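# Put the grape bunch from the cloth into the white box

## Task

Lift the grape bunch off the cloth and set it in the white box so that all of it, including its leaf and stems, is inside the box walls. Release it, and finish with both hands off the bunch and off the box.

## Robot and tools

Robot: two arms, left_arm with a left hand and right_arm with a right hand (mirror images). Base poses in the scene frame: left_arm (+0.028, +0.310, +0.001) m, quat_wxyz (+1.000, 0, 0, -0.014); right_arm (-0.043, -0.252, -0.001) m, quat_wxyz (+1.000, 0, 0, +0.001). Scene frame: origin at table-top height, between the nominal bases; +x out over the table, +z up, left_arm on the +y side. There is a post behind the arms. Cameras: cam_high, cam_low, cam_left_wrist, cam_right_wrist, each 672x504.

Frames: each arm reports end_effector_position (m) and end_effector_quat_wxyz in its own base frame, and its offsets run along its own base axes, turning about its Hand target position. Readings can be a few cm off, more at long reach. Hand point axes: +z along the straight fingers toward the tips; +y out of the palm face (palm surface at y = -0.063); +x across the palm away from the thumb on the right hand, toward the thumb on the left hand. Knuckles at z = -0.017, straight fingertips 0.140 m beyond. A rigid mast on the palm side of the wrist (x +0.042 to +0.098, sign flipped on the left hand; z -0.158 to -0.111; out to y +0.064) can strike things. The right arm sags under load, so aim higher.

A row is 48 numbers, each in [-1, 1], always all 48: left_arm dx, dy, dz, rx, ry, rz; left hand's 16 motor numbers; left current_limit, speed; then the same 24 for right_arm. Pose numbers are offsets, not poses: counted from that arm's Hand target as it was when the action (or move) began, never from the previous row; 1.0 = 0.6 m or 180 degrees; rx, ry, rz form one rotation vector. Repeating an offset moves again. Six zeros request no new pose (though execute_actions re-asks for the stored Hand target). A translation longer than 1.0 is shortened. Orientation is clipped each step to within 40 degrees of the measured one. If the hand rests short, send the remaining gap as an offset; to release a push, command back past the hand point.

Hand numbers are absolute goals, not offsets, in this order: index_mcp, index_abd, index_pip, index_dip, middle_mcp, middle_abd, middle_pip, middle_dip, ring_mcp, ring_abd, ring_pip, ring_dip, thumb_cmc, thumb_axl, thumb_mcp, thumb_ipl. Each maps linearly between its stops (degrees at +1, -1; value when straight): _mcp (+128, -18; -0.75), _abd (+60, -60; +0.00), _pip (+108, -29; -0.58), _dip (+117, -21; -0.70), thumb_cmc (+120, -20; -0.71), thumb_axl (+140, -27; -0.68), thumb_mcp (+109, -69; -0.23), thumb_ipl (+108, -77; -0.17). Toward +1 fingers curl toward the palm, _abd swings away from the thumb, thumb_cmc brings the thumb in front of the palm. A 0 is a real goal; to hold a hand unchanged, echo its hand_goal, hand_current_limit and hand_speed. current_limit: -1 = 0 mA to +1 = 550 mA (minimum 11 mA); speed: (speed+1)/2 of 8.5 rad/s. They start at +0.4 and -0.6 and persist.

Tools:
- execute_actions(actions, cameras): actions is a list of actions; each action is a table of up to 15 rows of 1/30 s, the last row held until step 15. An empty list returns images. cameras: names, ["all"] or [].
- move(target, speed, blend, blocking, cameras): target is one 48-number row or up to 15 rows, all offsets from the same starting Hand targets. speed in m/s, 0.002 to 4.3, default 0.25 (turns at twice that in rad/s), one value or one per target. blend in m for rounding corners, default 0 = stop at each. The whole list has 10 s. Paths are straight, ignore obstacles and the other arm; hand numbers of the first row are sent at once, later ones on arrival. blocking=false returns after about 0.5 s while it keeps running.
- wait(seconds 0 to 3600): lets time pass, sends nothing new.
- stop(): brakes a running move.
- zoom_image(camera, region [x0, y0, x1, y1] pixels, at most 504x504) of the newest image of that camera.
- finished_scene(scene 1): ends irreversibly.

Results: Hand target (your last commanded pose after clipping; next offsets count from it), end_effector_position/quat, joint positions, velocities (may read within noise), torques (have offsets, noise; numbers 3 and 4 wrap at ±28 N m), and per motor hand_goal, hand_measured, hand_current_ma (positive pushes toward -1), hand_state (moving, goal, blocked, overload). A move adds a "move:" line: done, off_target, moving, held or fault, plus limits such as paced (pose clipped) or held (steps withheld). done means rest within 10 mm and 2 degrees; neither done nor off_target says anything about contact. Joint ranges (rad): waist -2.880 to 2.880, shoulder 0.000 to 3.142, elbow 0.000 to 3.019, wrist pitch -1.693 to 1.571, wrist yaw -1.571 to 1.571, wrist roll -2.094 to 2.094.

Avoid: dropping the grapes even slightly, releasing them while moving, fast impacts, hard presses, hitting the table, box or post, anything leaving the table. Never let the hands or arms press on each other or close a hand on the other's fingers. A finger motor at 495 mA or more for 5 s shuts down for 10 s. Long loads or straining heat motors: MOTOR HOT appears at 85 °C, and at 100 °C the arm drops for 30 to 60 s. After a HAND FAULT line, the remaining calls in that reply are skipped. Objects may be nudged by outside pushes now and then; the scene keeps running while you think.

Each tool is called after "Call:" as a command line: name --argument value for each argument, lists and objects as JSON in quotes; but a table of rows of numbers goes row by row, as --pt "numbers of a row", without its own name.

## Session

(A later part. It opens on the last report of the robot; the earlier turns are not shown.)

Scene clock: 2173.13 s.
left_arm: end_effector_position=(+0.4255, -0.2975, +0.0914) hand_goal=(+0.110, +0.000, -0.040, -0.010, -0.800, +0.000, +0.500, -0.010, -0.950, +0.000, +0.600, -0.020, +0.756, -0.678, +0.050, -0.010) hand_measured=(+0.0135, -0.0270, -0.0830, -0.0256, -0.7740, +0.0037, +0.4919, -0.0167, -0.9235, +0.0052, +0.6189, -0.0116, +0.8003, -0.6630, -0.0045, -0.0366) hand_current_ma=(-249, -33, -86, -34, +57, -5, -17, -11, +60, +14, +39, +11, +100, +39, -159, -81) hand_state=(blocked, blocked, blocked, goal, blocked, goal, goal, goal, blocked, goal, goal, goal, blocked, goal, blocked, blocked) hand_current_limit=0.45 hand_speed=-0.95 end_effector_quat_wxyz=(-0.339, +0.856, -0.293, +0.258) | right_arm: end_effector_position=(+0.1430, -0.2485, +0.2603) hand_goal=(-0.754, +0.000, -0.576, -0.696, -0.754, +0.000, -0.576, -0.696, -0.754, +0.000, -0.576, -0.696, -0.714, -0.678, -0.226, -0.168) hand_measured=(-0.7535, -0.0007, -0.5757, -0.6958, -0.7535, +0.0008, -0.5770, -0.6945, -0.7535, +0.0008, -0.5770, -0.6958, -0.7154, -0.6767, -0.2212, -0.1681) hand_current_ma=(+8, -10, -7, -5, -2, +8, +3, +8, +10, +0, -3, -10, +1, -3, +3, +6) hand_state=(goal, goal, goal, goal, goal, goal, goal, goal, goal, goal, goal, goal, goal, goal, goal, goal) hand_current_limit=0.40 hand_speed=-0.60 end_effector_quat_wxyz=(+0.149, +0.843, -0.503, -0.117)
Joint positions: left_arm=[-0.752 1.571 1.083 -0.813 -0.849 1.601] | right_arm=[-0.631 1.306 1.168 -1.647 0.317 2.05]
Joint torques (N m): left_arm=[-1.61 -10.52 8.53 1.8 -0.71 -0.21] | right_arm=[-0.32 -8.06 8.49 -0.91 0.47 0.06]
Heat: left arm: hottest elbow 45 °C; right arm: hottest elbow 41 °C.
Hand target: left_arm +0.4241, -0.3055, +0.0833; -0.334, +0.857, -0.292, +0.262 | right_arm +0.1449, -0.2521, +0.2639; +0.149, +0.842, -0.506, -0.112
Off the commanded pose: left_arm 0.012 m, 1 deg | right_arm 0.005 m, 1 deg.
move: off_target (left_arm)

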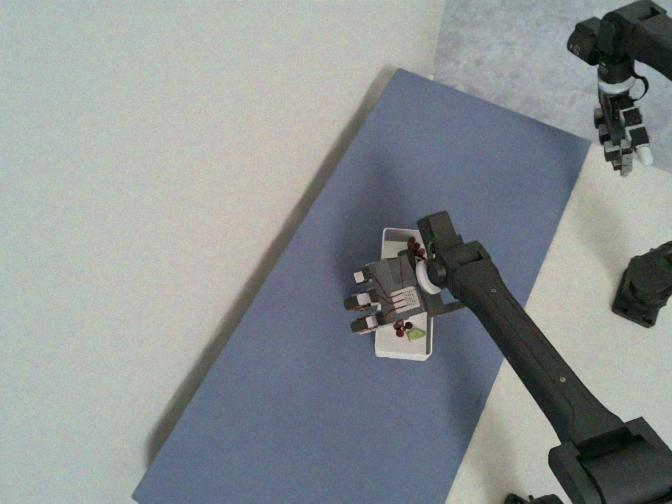

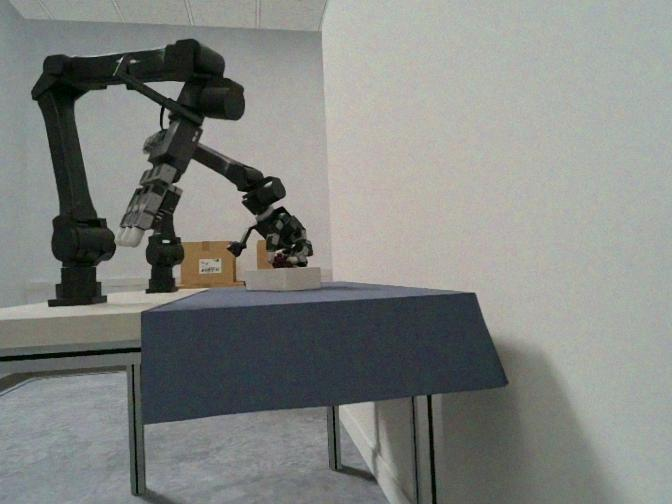

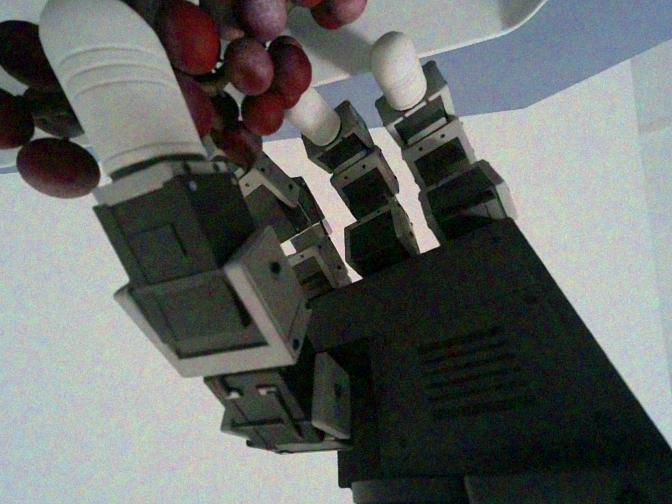

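Call:
move --pt "0 0.0 -0.013 0 0 0 0.11 0 -0.04 -0.01 -0.8 0 0.5 -0.01 -0.95 0 0.6 -0.02 0.757 -0.678 0.05 -0.01 0.45 -0.95 0 0 0 0 0 0 -0.754 0 -0.576 -0.696 -0.754 0 -0.576 -0.696 -0.754 0 -0.576 -0.696 -0.714 -0.678 -0.226 -0.168 0.4 -0.6" --pt "0 0.0 -0.0131 0 0 0 -0.12 0 0.05 -0.01 -0.8 0 0.5 -0.01 -0.95 0 0.6 -0.02 0.757 -0.678 -0.1 -0.01 0.45 -0.97 0 0 0 0 0 0 -0.754 0 -0.576 -0.696 -0.754 0 -0.576 -0.696 -0.754 0 -0.576 -0.696 -0.714 -0.678 -0.226 -0.168 0.4 -0.6" --speed 0.04 --cameras '["cam_high","cam_low","cam_left_wrist"]'

Call:
zoom_image --camera "cam_high" --region '[320, 200, 480, 360]'

Call:
zoom_image --camera "cam_low" --region '[245, 215, 345, 305]'

Scene clock: 2188.10 s.
left_arm: end_effector_position=(+0.4278, -0.2984, +0.0905) hand_goal=(-0.120, +0.000, +0.050, -0.010, -0.800, +0.000, +0.500, -0.010, -0.950, +0.000, +0.600, -0.020, +0.756, -0.678, -0.100, -0.010) hand_measured=(-0.1143, +0.0008, +0.0351, -0.0167, -0.7740, +0.0037, +0.5034, -0.0091, -0.9307, +0.0052, +0.6356, +0.0011, +0.7639, -0.6725, -0.0886, -0.0138) hand_current_ma=(+13, -3, -23, -4, +53, -4, -9, -3, +41, +12, +87, +49, +9, +19, +36, -7) hand_state=(goal, goal, goal, goal, blocked, goal, goal, goal, goal, goal, blocked, blocked, goal, goal, goal, goal) hand_current_limit=0.45 hand_speed=-0.97 end_effector_quat_wxyz=(-0.338, +0.856, -0.289, +0.265) | right_arm: end_effector_position=(+0.1430, -0.2485, +0.2603) hand_goal=(-0.754, +0.000, -0.576, -0.696, -0.754, +0.000, -0.576, -0.696, -0.754, +0.000, -0.576, -0.696, -0.714, -0.678, -0.226, -0.168) hand_measured=(-0.7535, -0.0007, -0.5770, -0.6958, -0.7547, -0.0007, -0.5770, -0.6958, -0.7547, +0.0008, -0.5757, -0.6971, -0.7167, -0.6767, -0.2222, -0.1672) hand_current_ma=(+5, -11, -12, -2, -4, +10, +3, +3, +5, +1, +2, -9, +2, -4, -1, +2) hand_state=(goal, goal, goal, goal, goal, goal, goal, goal, goal, goal, goal, goal, goal, goal, goal, goal) hand_current_limit=0.40 hand_speed=-0.60 end_effector_quat_wxyz=(+0.149, +0.843, -0.503, -0.117)
Joint positions: left_arm=[-0.752 1.572 1.076 -0.791 -0.854 1.601] | right_arm=[-0.631 1.306 1.168 -1.647 0.317 2.05]
Joint torques (N m): left_arm=[-1.44 -9.7 8.21 1.74 -0.51 -0.21] | right_arm=[-0.32 -8.06 8.5 -0.9 0.47 0.06]
Heat: left arm: hottest elbow 44 °C; right arm: hottest elbow 41 °C.
Hand target: left_arm +0.4242, -0.3056, +0.0757; -0.334, +0.857, -0.292, +0.262 | right_arm +0.1449, -0.2521, +0.2639; +0.149, +0.842, -0.506, -0.112
Off the commanded pose: left_arm 0.017 m, 1 deg | right_arm 0.005 m, 1 deg.
move: off_target (left_arm); target 2's new numbers were sent with left_arm's hand 0.017 m and 1 deg from that target

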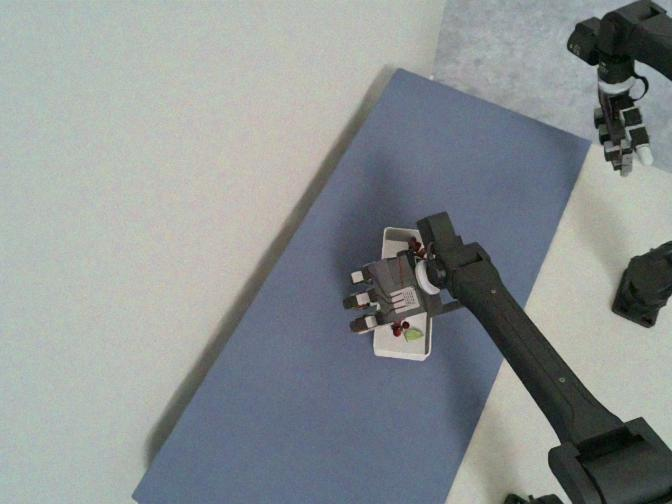

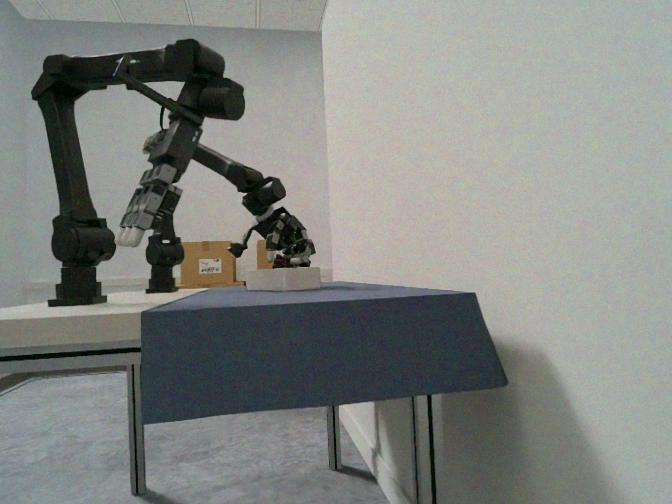

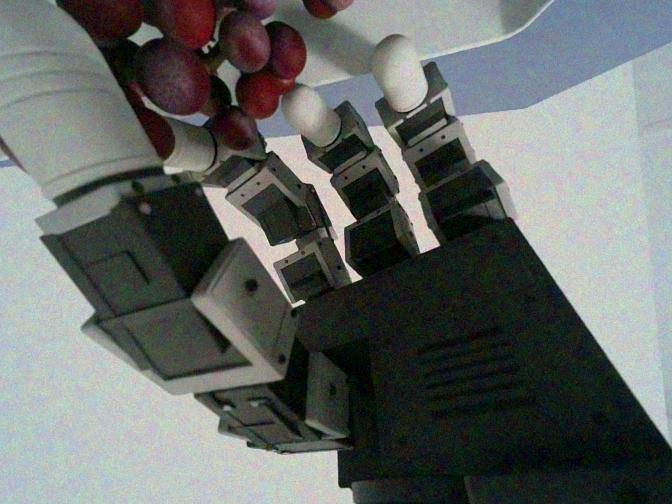

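Scaled by 3.150 from the camera's image (finer frame: 960x720).

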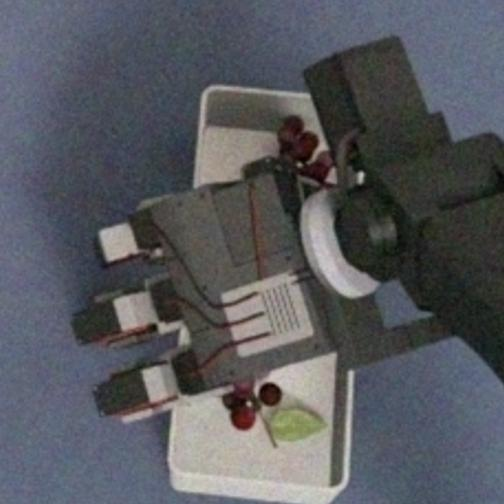

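Scaled by 5.040 from the camera's image (finer frame: 960x720).

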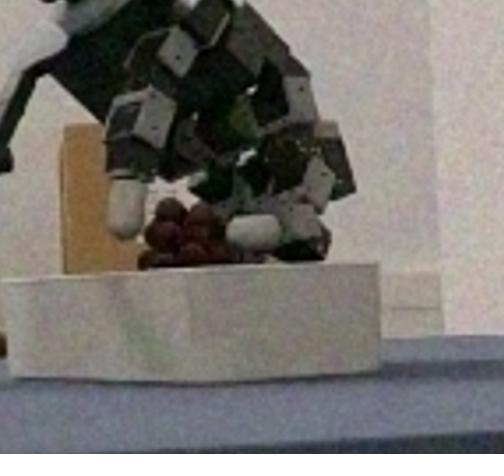

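Call:
move --pt "0.0 0.0 0.025 0 0 0 -0.4 0 0.2 -0.01 -0.85 0 0.5 -0.01 -0.95 0 0.6 -0.02 0.757 -0.678 -0.2 -0.01 0.45 -0.96 0 0 0 0 0 0 -0.754 0 -0.576 -0.696 -0.754 0 -0.576 -0.696 -0.754 0 -0.576 -0.696 -0.714 -0.678 -0.226 -0.168 0.4 -0.6" --speed 0.04 --cameras '["cam_high","cam_low","cam_left_wrist"]'

Call:
zoom_image --camera "cam_low" --region '[245, 215, 345, 305]'

Scene clock: 2200.43 s.
left_arm: end_effector_position=(+0.4261, -0.2983, +0.0900) hand_goal=(-0.400, +0.000, +0.200, -0.010, -0.850, +0.000, +0.500, -0.010, -0.950, +0.000, +0.600, -0.020, +0.756, -0.678, -0.200, -0.010) hand_measured=(-0.3832, +0.0008, +0.1878, -0.0154, -0.8077, +0.0037, +0.5111, -0.0040, -0.9368, -0.0021, +0.6266, -0.0001, +0.7639, -0.6714, -0.1866, -0.0090) hand_current_ma=(+39, -3, -9, -4, +99, -2, +20, +10, +39, -9, +57, +45, +15, +19, +30, +12) hand_state=(goal, goal, goal, goal, blocked, goal, goal, goal, goal, goal, blocked, goal, goal, goal, goal, goal) hand_current_limit=0.45 hand_speed=-0.96 end_effector_quat_wxyz=(-0.338, +0.856, -0.290, +0.263) | right_arm: end_effector_position=(+0.1430, -0.2485, +0.2603) hand_goal=(-0.754, +0.000, -0.576, -0.696, -0.754, +0.000, -0.576, -0.696, -0.754, +0.000, -0.576, -0.696, -0.714, -0.678, -0.226, -0.168) hand_measured=(-0.7547, +0.0008, -0.5770, -0.6958, -0.7535, -0.0007, -0.5770, -0.6958, -0.7535, +0.0008, -0.5770, -0.6971, -0.7154, -0.6767, -0.2212, -0.1681) hand_current_ma=(+5, -6, -8, -3, +0, +12, +3, +6, +6, +4, +2, -4, -1, -1, +3, +6) hand_state=(goal, goal, goal, goal, goal, goal, goal, goal, goal, goal, goal, goal, goal, goal, goal, goal) hand_current_limit=0.40 hand_speed=-0.60 end_effector_quat_wxyz=(+0.149, +0.843, -0.503, -0.117)
Joint positions: left_arm=[-0.754 1.572 1.076 -0.798 -0.853 1.596] | right_arm=[-0.631 1.306 1.168 -1.647 0.317 2.05]
Joint torques (N m): left_arm=[-1.49 -11.28 9.94 0.29 -0.57 -0.16] | right_arm=[-0.26 -8.06 8.49 -0.9 0.47 0.06]
Heat: left arm: hottest elbow 43 °C; right arm: hottest elbow 41 °C.
Hand target: left_arm +0.4241, -0.3057, +0.0908; -0.334, +0.857, -0.292, +0.262 | right_arm +0.1449, -0.2521, +0.2639; +0.149, +0.842, -0.506, -0.112
Off the commanded pose: left_arm 0.008 m, 1 deg | right_arm 0.005 m, 1 deg.
move: done

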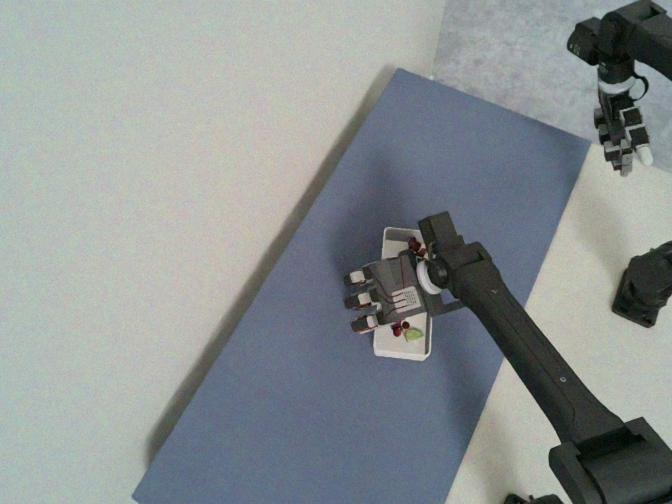

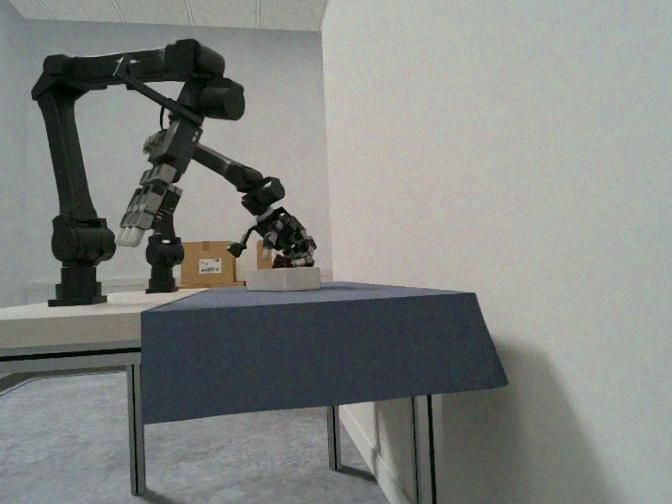

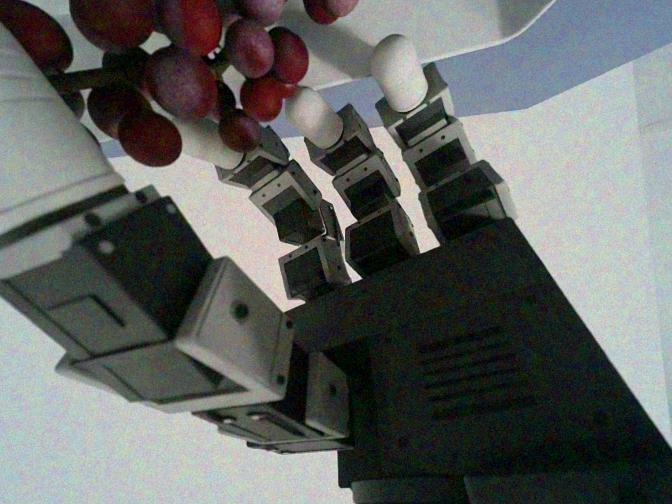

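Scaled by 5.040 from the camera's image (finer frame: 960x720).

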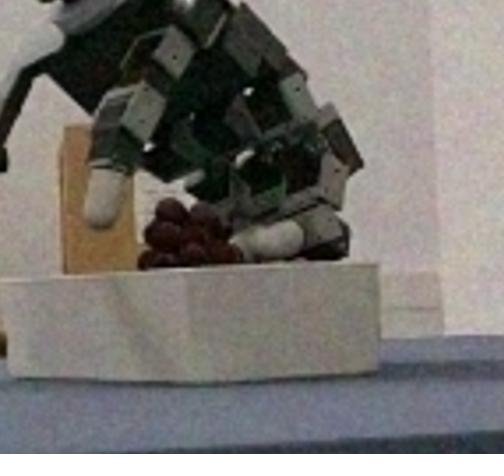

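Call:
move --pt "0.0 0.0 0.002 0 0 0 -0.6 0 0.4 -0.01 -0.85 0 0.55 0.1 -0.95 0 0.65 0.1 0.757 -0.678 -0.3 -0.03 0.45 -0.93 0 0 0 0 0 0 -0.754 0 -0.576 -0.696 -0.754 0 -0.576 -0.696 -0.754 0 -0.576 -0.696 -0.714 -0.678 -0.226 -0.168 0.4 -0.6" --pt "0.048 -0.039 0.15 0 0 0 -0.6 0 0.4 -0.01 -0.85 0 0.55 0.1 -0.95 0 0.65 0.1 0.757 -0.678 -0.3 -0.03 0.45 -0.93 0 0 0 0 0 0 -0.754 0 -0.576 -0.696 -0.754 0 -0.576 -0.696 -0.754 0 -0.576 -0.696 -0.714 -0.678 -0.226 -0.168 0.4 -0.6" --speed 0.12 --cameras '["cam_high","cam_low","cam_left_wrist"]'

Call:
zoom_image --camera "cam_high" --region '[320, 200, 480, 360]'

Call:
zoom_image --camera "cam_low" --region '[245, 215, 345, 305]'

Scene clock: 2229.83 s.
left_arm: end_effector_position=(+0.4421, -0.3152, +0.1633) hand_goal=(-0.600, +0.000, +0.400, -0.010, -0.850, +0.000, +0.550, +0.100, -0.950, +0.000, +0.650, +0.100, +0.756, -0.678, -0.300, -0.030) hand_measured=(-0.5774, +0.0008, +0.3892, -0.0180, -0.8234, +0.0023, +0.5406, +0.0929, -0.9392, +0.0052, +0.6433, +0.0916, +0.7627, -0.6714, -0.2846, -0.0252) hand_current_ma=(+45, -2, -12, -1, +63, -5, -30, -12, +19, +9, -11, -17, +4, +20, +44, +12) hand_state=(blocked, goal, goal, goal, blocked, goal, goal, goal, goal, goal, goal, goal, goal, goal, goal, goal) hand_current_limit=0.45 hand_speed=-0.93 end_effector_quat_wxyz=(-0.341, +0.856, -0.298, +0.248) | right_arm: end_effector_position=(+0.1430, -0.2485, +0.2603) hand_goal=(-0.754, +0.000, -0.576, -0.696, -0.754, +0.000, -0.576, -0.696, -0.754, +0.000, -0.576, -0.696, -0.714, -0.678, -0.226, -0.168) hand_measured=(-0.7547, -0.0007, -0.5770, -0.6971, -0.7535, +0.0008, -0.5770, -0.6958, -0.7535, +0.0008, -0.5770, -0.6958, -0.7167, -0.6767, -0.2212, -0.1672) hand_current_ma=(+3, -10, -9, -2, -2, +5, +2, +8, +6, +5, +1, -7, +2, +3, +0, +8) hand_state=(goal, goal, goal, goal, goal, goal, goal, goal, goal, goal, goal, goal, goal, goal, goal, goal) hand_current_limit=0.40 hand_speed=-0.60 end_effector_quat_wxyz=(+0.149, +0.843, -0.503, -0.117)
Joint positions: left_arm=[-0.754 1.572 1.294 -1.051 -0.845 1.596] | right_arm=[-0.631 1.306 1.168 -1.647 0.317 2.05]
Joint torques (N m): left_arm=[-0.73 -11.87 13.83 0.57 -0.81 -0.07] | right_arm=[-0.26 -8.06 8.5 -0.91 0.48 0.06]
Heat: left arm: hottest elbow 43 °C; right arm: hottest elbow 41 °C.
Hand target: left_arm +0.4528, -0.3291, +0.1805; -0.334, +0.857, -0.292, +0.262 | right_arm +0.1449, -0.2521, +0.2639; +0.149, +0.842, -0.506, -0.112
Off the commanded pose: left_arm 0.025 m, 2 deg | right_arm 0.005 m, 1 deg.
move: off_target (left_arm)

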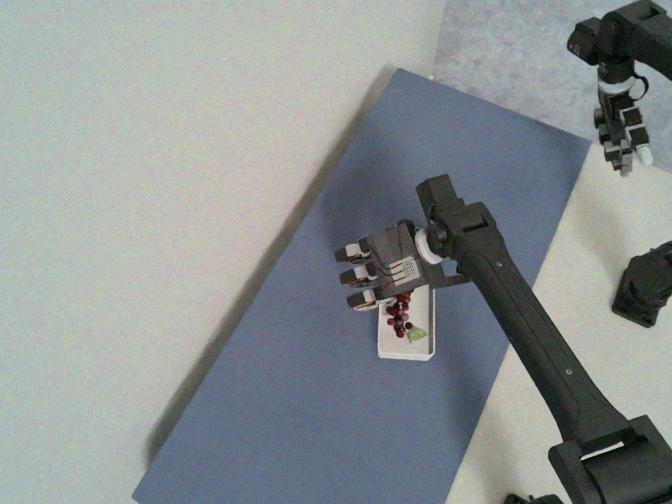

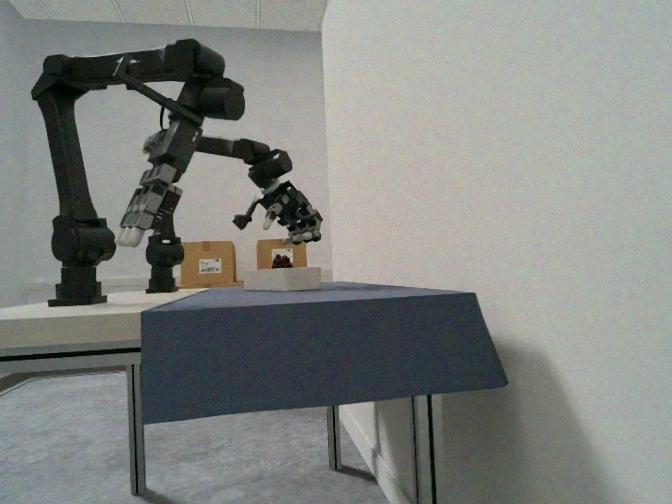

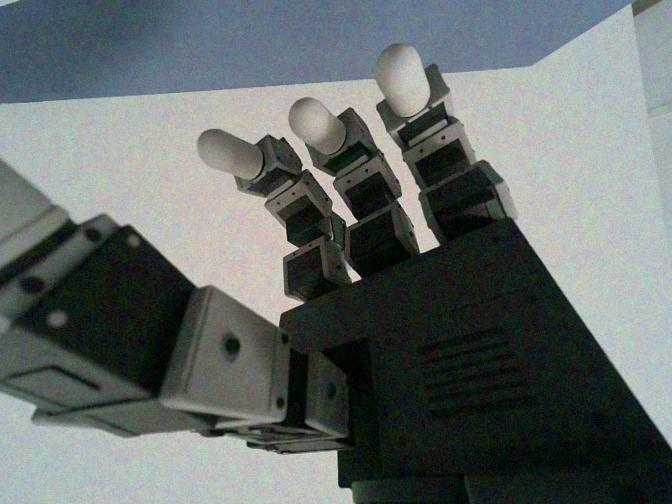

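Scaled by 3.150 from the camera's image (finer frame: 960x720).

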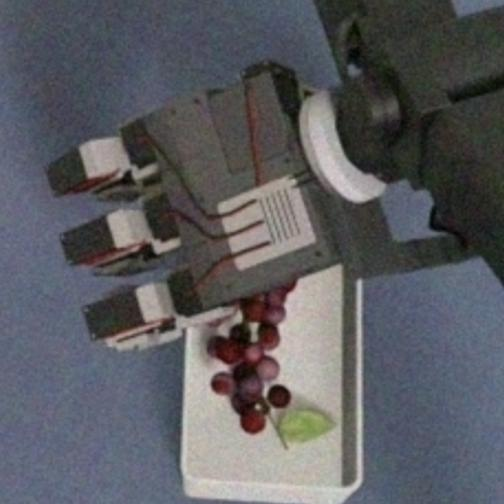

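Scaled by 5.040 from the camera's image (finer frame: 960x720).

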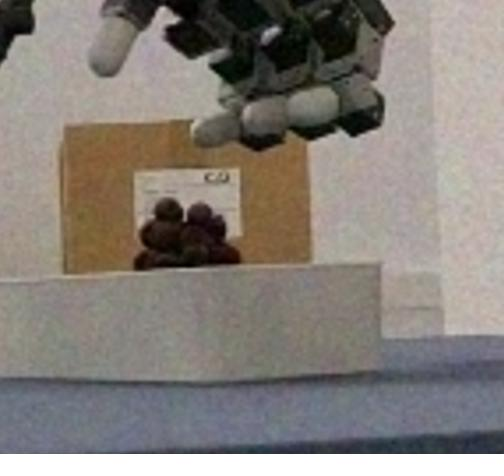

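Call:
move --pt "0.0 0.0 0.1 0 0 0 -0.6 0 0.4 -0.01 -0.85 0 0.55 0.1 -0.95 0 0.65 0.1 0.757 -0.678 -0.3 -0.03 0.45 -0.93 0 0 0 0 0 0 -0.754 0 -0.576 -0.696 -0.754 0 -0.576 -0.696 -0.754 0 -0.576 -0.696 -0.714 -0.678 -0.226 -0.168 0.4 -0.6" --pt "-0.15 0.3 0.12 0 0 0 -0.6 0 0.4 -0.01 -0.85 0 0.55 0.1 -0.95 0 0.65 0.1 0.757 -0.678 -0.3 -0.03 0.45 -0.93 0 0 0 0 0 0 -0.754 0 -0.576 -0.696 -0.754 0 -0.576 -0.696 -0.754 0 -0.576 -0.696 -0.714 -0.678 -0.226 -0.168 0.4 -0.6" --speed 0.15 --blend 0.03 --cameras '["cam_high","cam_low"]'

Call:
zoom_image --camera "cam_high" --region '[350, 210, 460, 370]'

Call:
zoom_image --camera "cam_low" --region '[235, 235, 335, 305]'

Scene clock: 2245.17 s.
left_arm: end_effector_position=(+0.3601, -0.1515, +0.2488) hand_goal=(-0.600, +0.000, +0.400, -0.010, -0.850, +0.000, +0.550, +0.100, -0.950, +0.000, +0.650, +0.100, +0.756, -0.678, -0.300, -0.030) hand_measured=(-0.5774, -0.0007, +0.3879, -0.0167, -0.8246, +0.0023, +0.5406, +0.0941, -0.9392, +0.0052, +0.6433, +0.0916, +0.7601, -0.6725, -0.2856, -0.0252) hand_current_ma=(+41, +4, -12, -13, +55, +2, -26, -15, +25, +11, -13, -19, +0, +22, +27, +22) hand_state=(blocked, goal, goal, goal, blocked, goal, goal, goal, goal, goal, goal, goal, goal, goal, goal, goal) hand_current_limit=0.45 hand_speed=-0.93 end_effector_quat_wxyz=(-0.334, +0.858, -0.295, +0.256) | right_arm: end_effector_position=(+0.1430, -0.2485, +0.2603) hand_goal=(-0.754, +0.000, -0.576, -0.696, -0.754, +0.000, -0.576, -0.696, -0.754, +0.000, -0.576, -0.696, -0.714, -0.678, -0.226, -0.168) hand_measured=(-0.7523, -0.0007, -0.5770, -0.6958, -0.7535, -0.0007, -0.5770, -0.6958, -0.7535, -0.0007, -0.5757, -0.6958, -0.7154, -0.6777, -0.2222, -0.1691) hand_current_ma=(+7, -11, -14, +2, -2, +10, +0, +3, +9, +1, -1, -6, +1, -3, -1, +6) hand_state=(goal, goal, goal, goal, goal, goal, goal, goal, goal, goal, goal, goal, goal, goal, goal, goal) hand_current_limit=0.40 hand_speed=-0.60 end_effector_quat_wxyz=(+0.149, +0.843, -0.503, -0.117)
Joint positions: left_arm=[-0.541 1.046 1.022 -1.077 -0.761 1.882] | right_arm=[-0.631 1.306 1.168 -1.647 0.317 2.05]
Joint torques (N m): left_arm=[0.32 -5.83 10.29 2.09 -0.64 0.06] | right_arm=[-0.26 -8.12 8.5 -0.9 0.47 0.06]
Heat: left arm: hottest elbow 45 °C; right arm: hottest elbow 41 °C.
Hand target: left_arm +0.3628, -0.1491, +0.2525; -0.334, +0.857, -0.292, +0.262 | right_arm +0.1449, -0.2521, +0.2639; +0.149, +0.842, -0.506, -0.112
Off the commanded pose: left_arm 0.005 m, 1 deg | right_arm 0.005 m, 1 deg.
move: done

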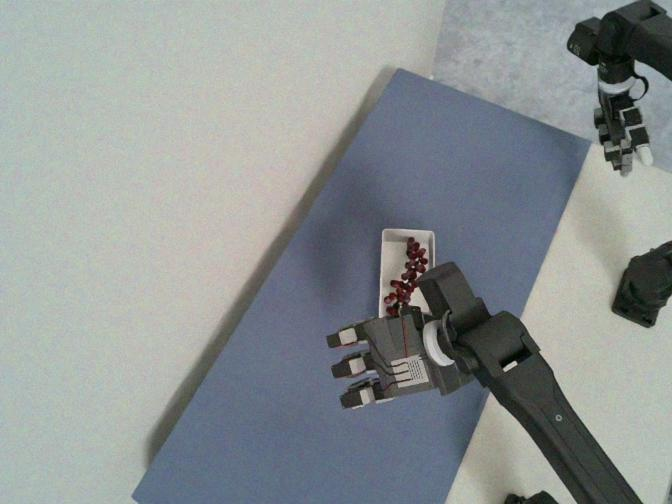

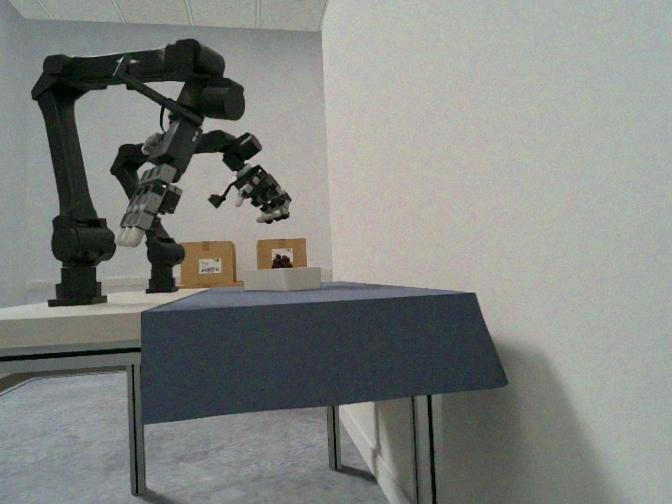

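Scaled by 3.150 from the camera's image (finer frame: 960x720).

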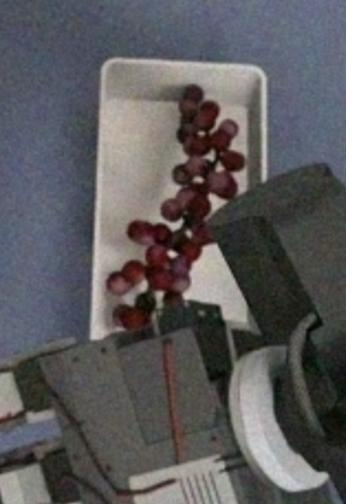

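Scaled by 5.040 from the camera's image (finer frame: 960x720).

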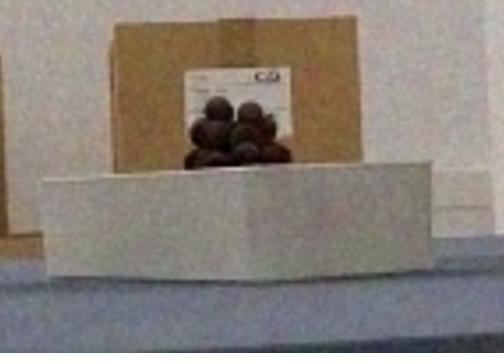

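Call:
move --target '[-0.2,0.35,0.05,0,0,0,-0.6,0,0.4,-0.01,-0.85,0,0.55,0.1,-0.95,0,0.65,0.1,0.757,-0.678,-0.3,-0.03,0.45,-0.93,0,0,0,0,0,0,-0.754,0,-0.576,-0.696,-0.754,0,-0.576,-0.696,-0.754,0,-0.576,-0.696,-0.714,-0.678,-0.226,-0.168,0.4,-0.6]' --speed 0.2 --cameras '["cam_high","cam_low"]'

Call:
zoom_image --camera "cam_high" --region '[360, 215, 450, 375]'

Call:
zoom_image --camera "cam_high" --region '[370, 290, 440, 365]'

Scene clock: 2259.37 s.
left_arm: end_effector_position=(+0.2452, +0.0574, +0.2822) hand_goal=(-0.600, +0.000, +0.400, -0.010, -0.850, +0.000, +0.550, +0.100, -0.950, +0.000, +0.650, +0.100, +0.756, -0.678, -0.300, -0.030) hand_measured=(-0.5798, +0.0008, +0.3892, -0.0154, -0.8258, +0.0037, +0.5406, +0.0929, -0.9380, +0.0052, +0.6446, +0.0916, +0.7614, -0.6725, -0.2846, -0.0242) hand_current_ma=(+39, +0, -20, -2, +53, -6, -31, -19, +20, +9, -8, -21, +8, +26, +44, +15) hand_state=(goal, goal, goal, goal, blocked, goal, goal, goal, goal, goal, goal, goal, goal, goal, goal, goal) hand_current_limit=0.45 hand_speed=-0.93 end_effector_quat_wxyz=(-0.415, +0.883, -0.119, +0.184) | right_arm: end_effector_position=(+0.1430, -0.2485, +0.2603) hand_goal=(-0.754, +0.000, -0.576, -0.696, -0.754, +0.000, -0.576, -0.696, -0.754, +0.000, -0.576, -0.696, -0.714, -0.678, -0.226, -0.168) hand_measured=(-0.7535, +0.0008, -0.5757, -0.6958, -0.7535, +0.0008, -0.5770, -0.6958, -0.7547, -0.0007, -0.5770, -0.6958, -0.7154, -0.6777, -0.2212, -0.1672) hand_current_ma=(+6, -8, -10, -5, -5, +7, -2, +6, +6, -2, +2, -6, +3, +1, +3, +5) hand_state=(goal, goal, goal, goal, goal, goal, goal, goal, goal, goal, goal, goal, goal, goal, goal, goal) hand_current_limit=0.40 hand_speed=-0.60 end_effector_quat_wxyz=(+0.149, +0.843, -0.503, -0.117)
Joint positions: left_arm=[-0.002 0.594 0.876 -1.23 -0.762 2.094] | right_arm=[-0.631 1.306 1.168 -1.647 0.317 2.05]
Joint torques (N m): left_arm=[0.15 0.5 10.56 1.43 -0.78 0.06] | right_arm=[-0.26 -8.06 8.49 -0.91 0.47 0.06]
Heat: left arm: hottest elbow 47 °C; right arm: hottest elbow 41 °C.
Hand target: left_arm +0.2428, +0.0609, +0.2826; -0.334, +0.857, -0.292, +0.262 | right_arm +0.1449, -0.2521, +0.2639; +0.149, +0.842, -0.506, -0.112
Off the commanded pose: left_arm 0.004 m, 24 deg | right_arm 0.005 m, 1 deg.
joint sent to its limit (left arm) — joint 6 (wrist roll), upper limit. The joint targets are off in orientation, not in position.
move: off_target (left_arm)

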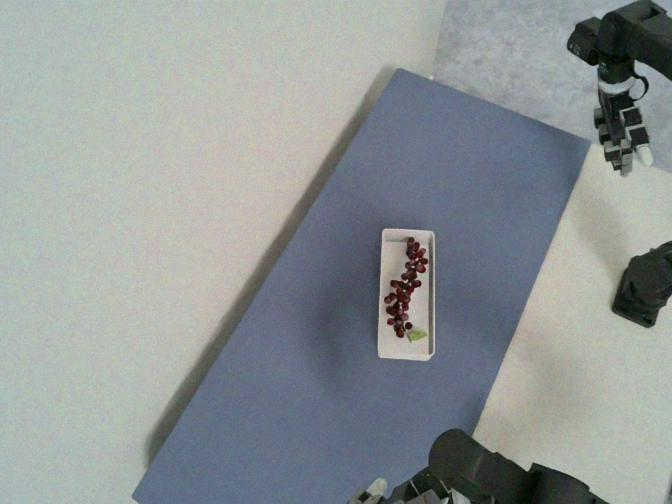

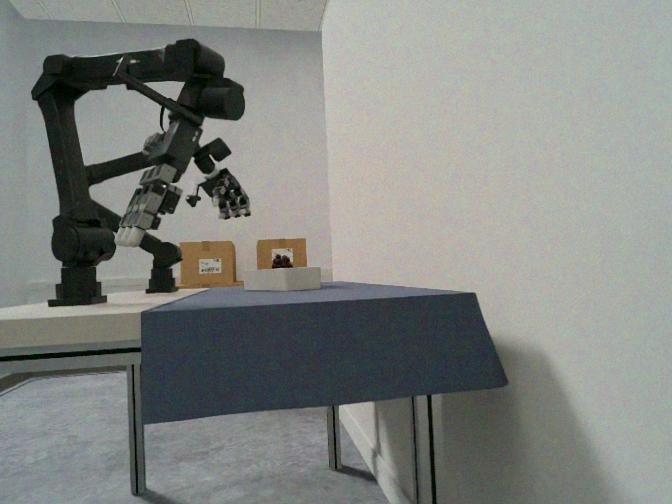

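Scaled by 3.150 from the camera's image (finer frame: 960x720).

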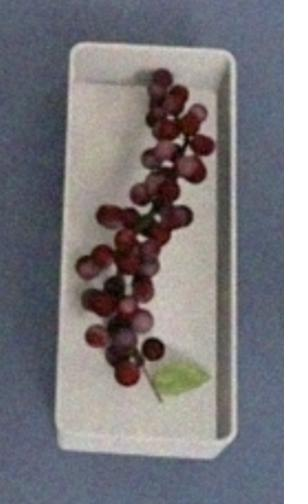

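Scaled by 6.720 from the camera's image (finer frame: 960x720).

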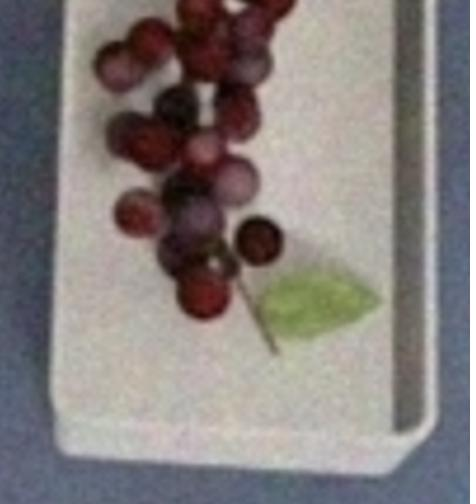

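The whole bunch, with its leaf and stems, is inside the box, and both hands are clear of it.

Call:
finished_scene

The scene is finished: the task was done.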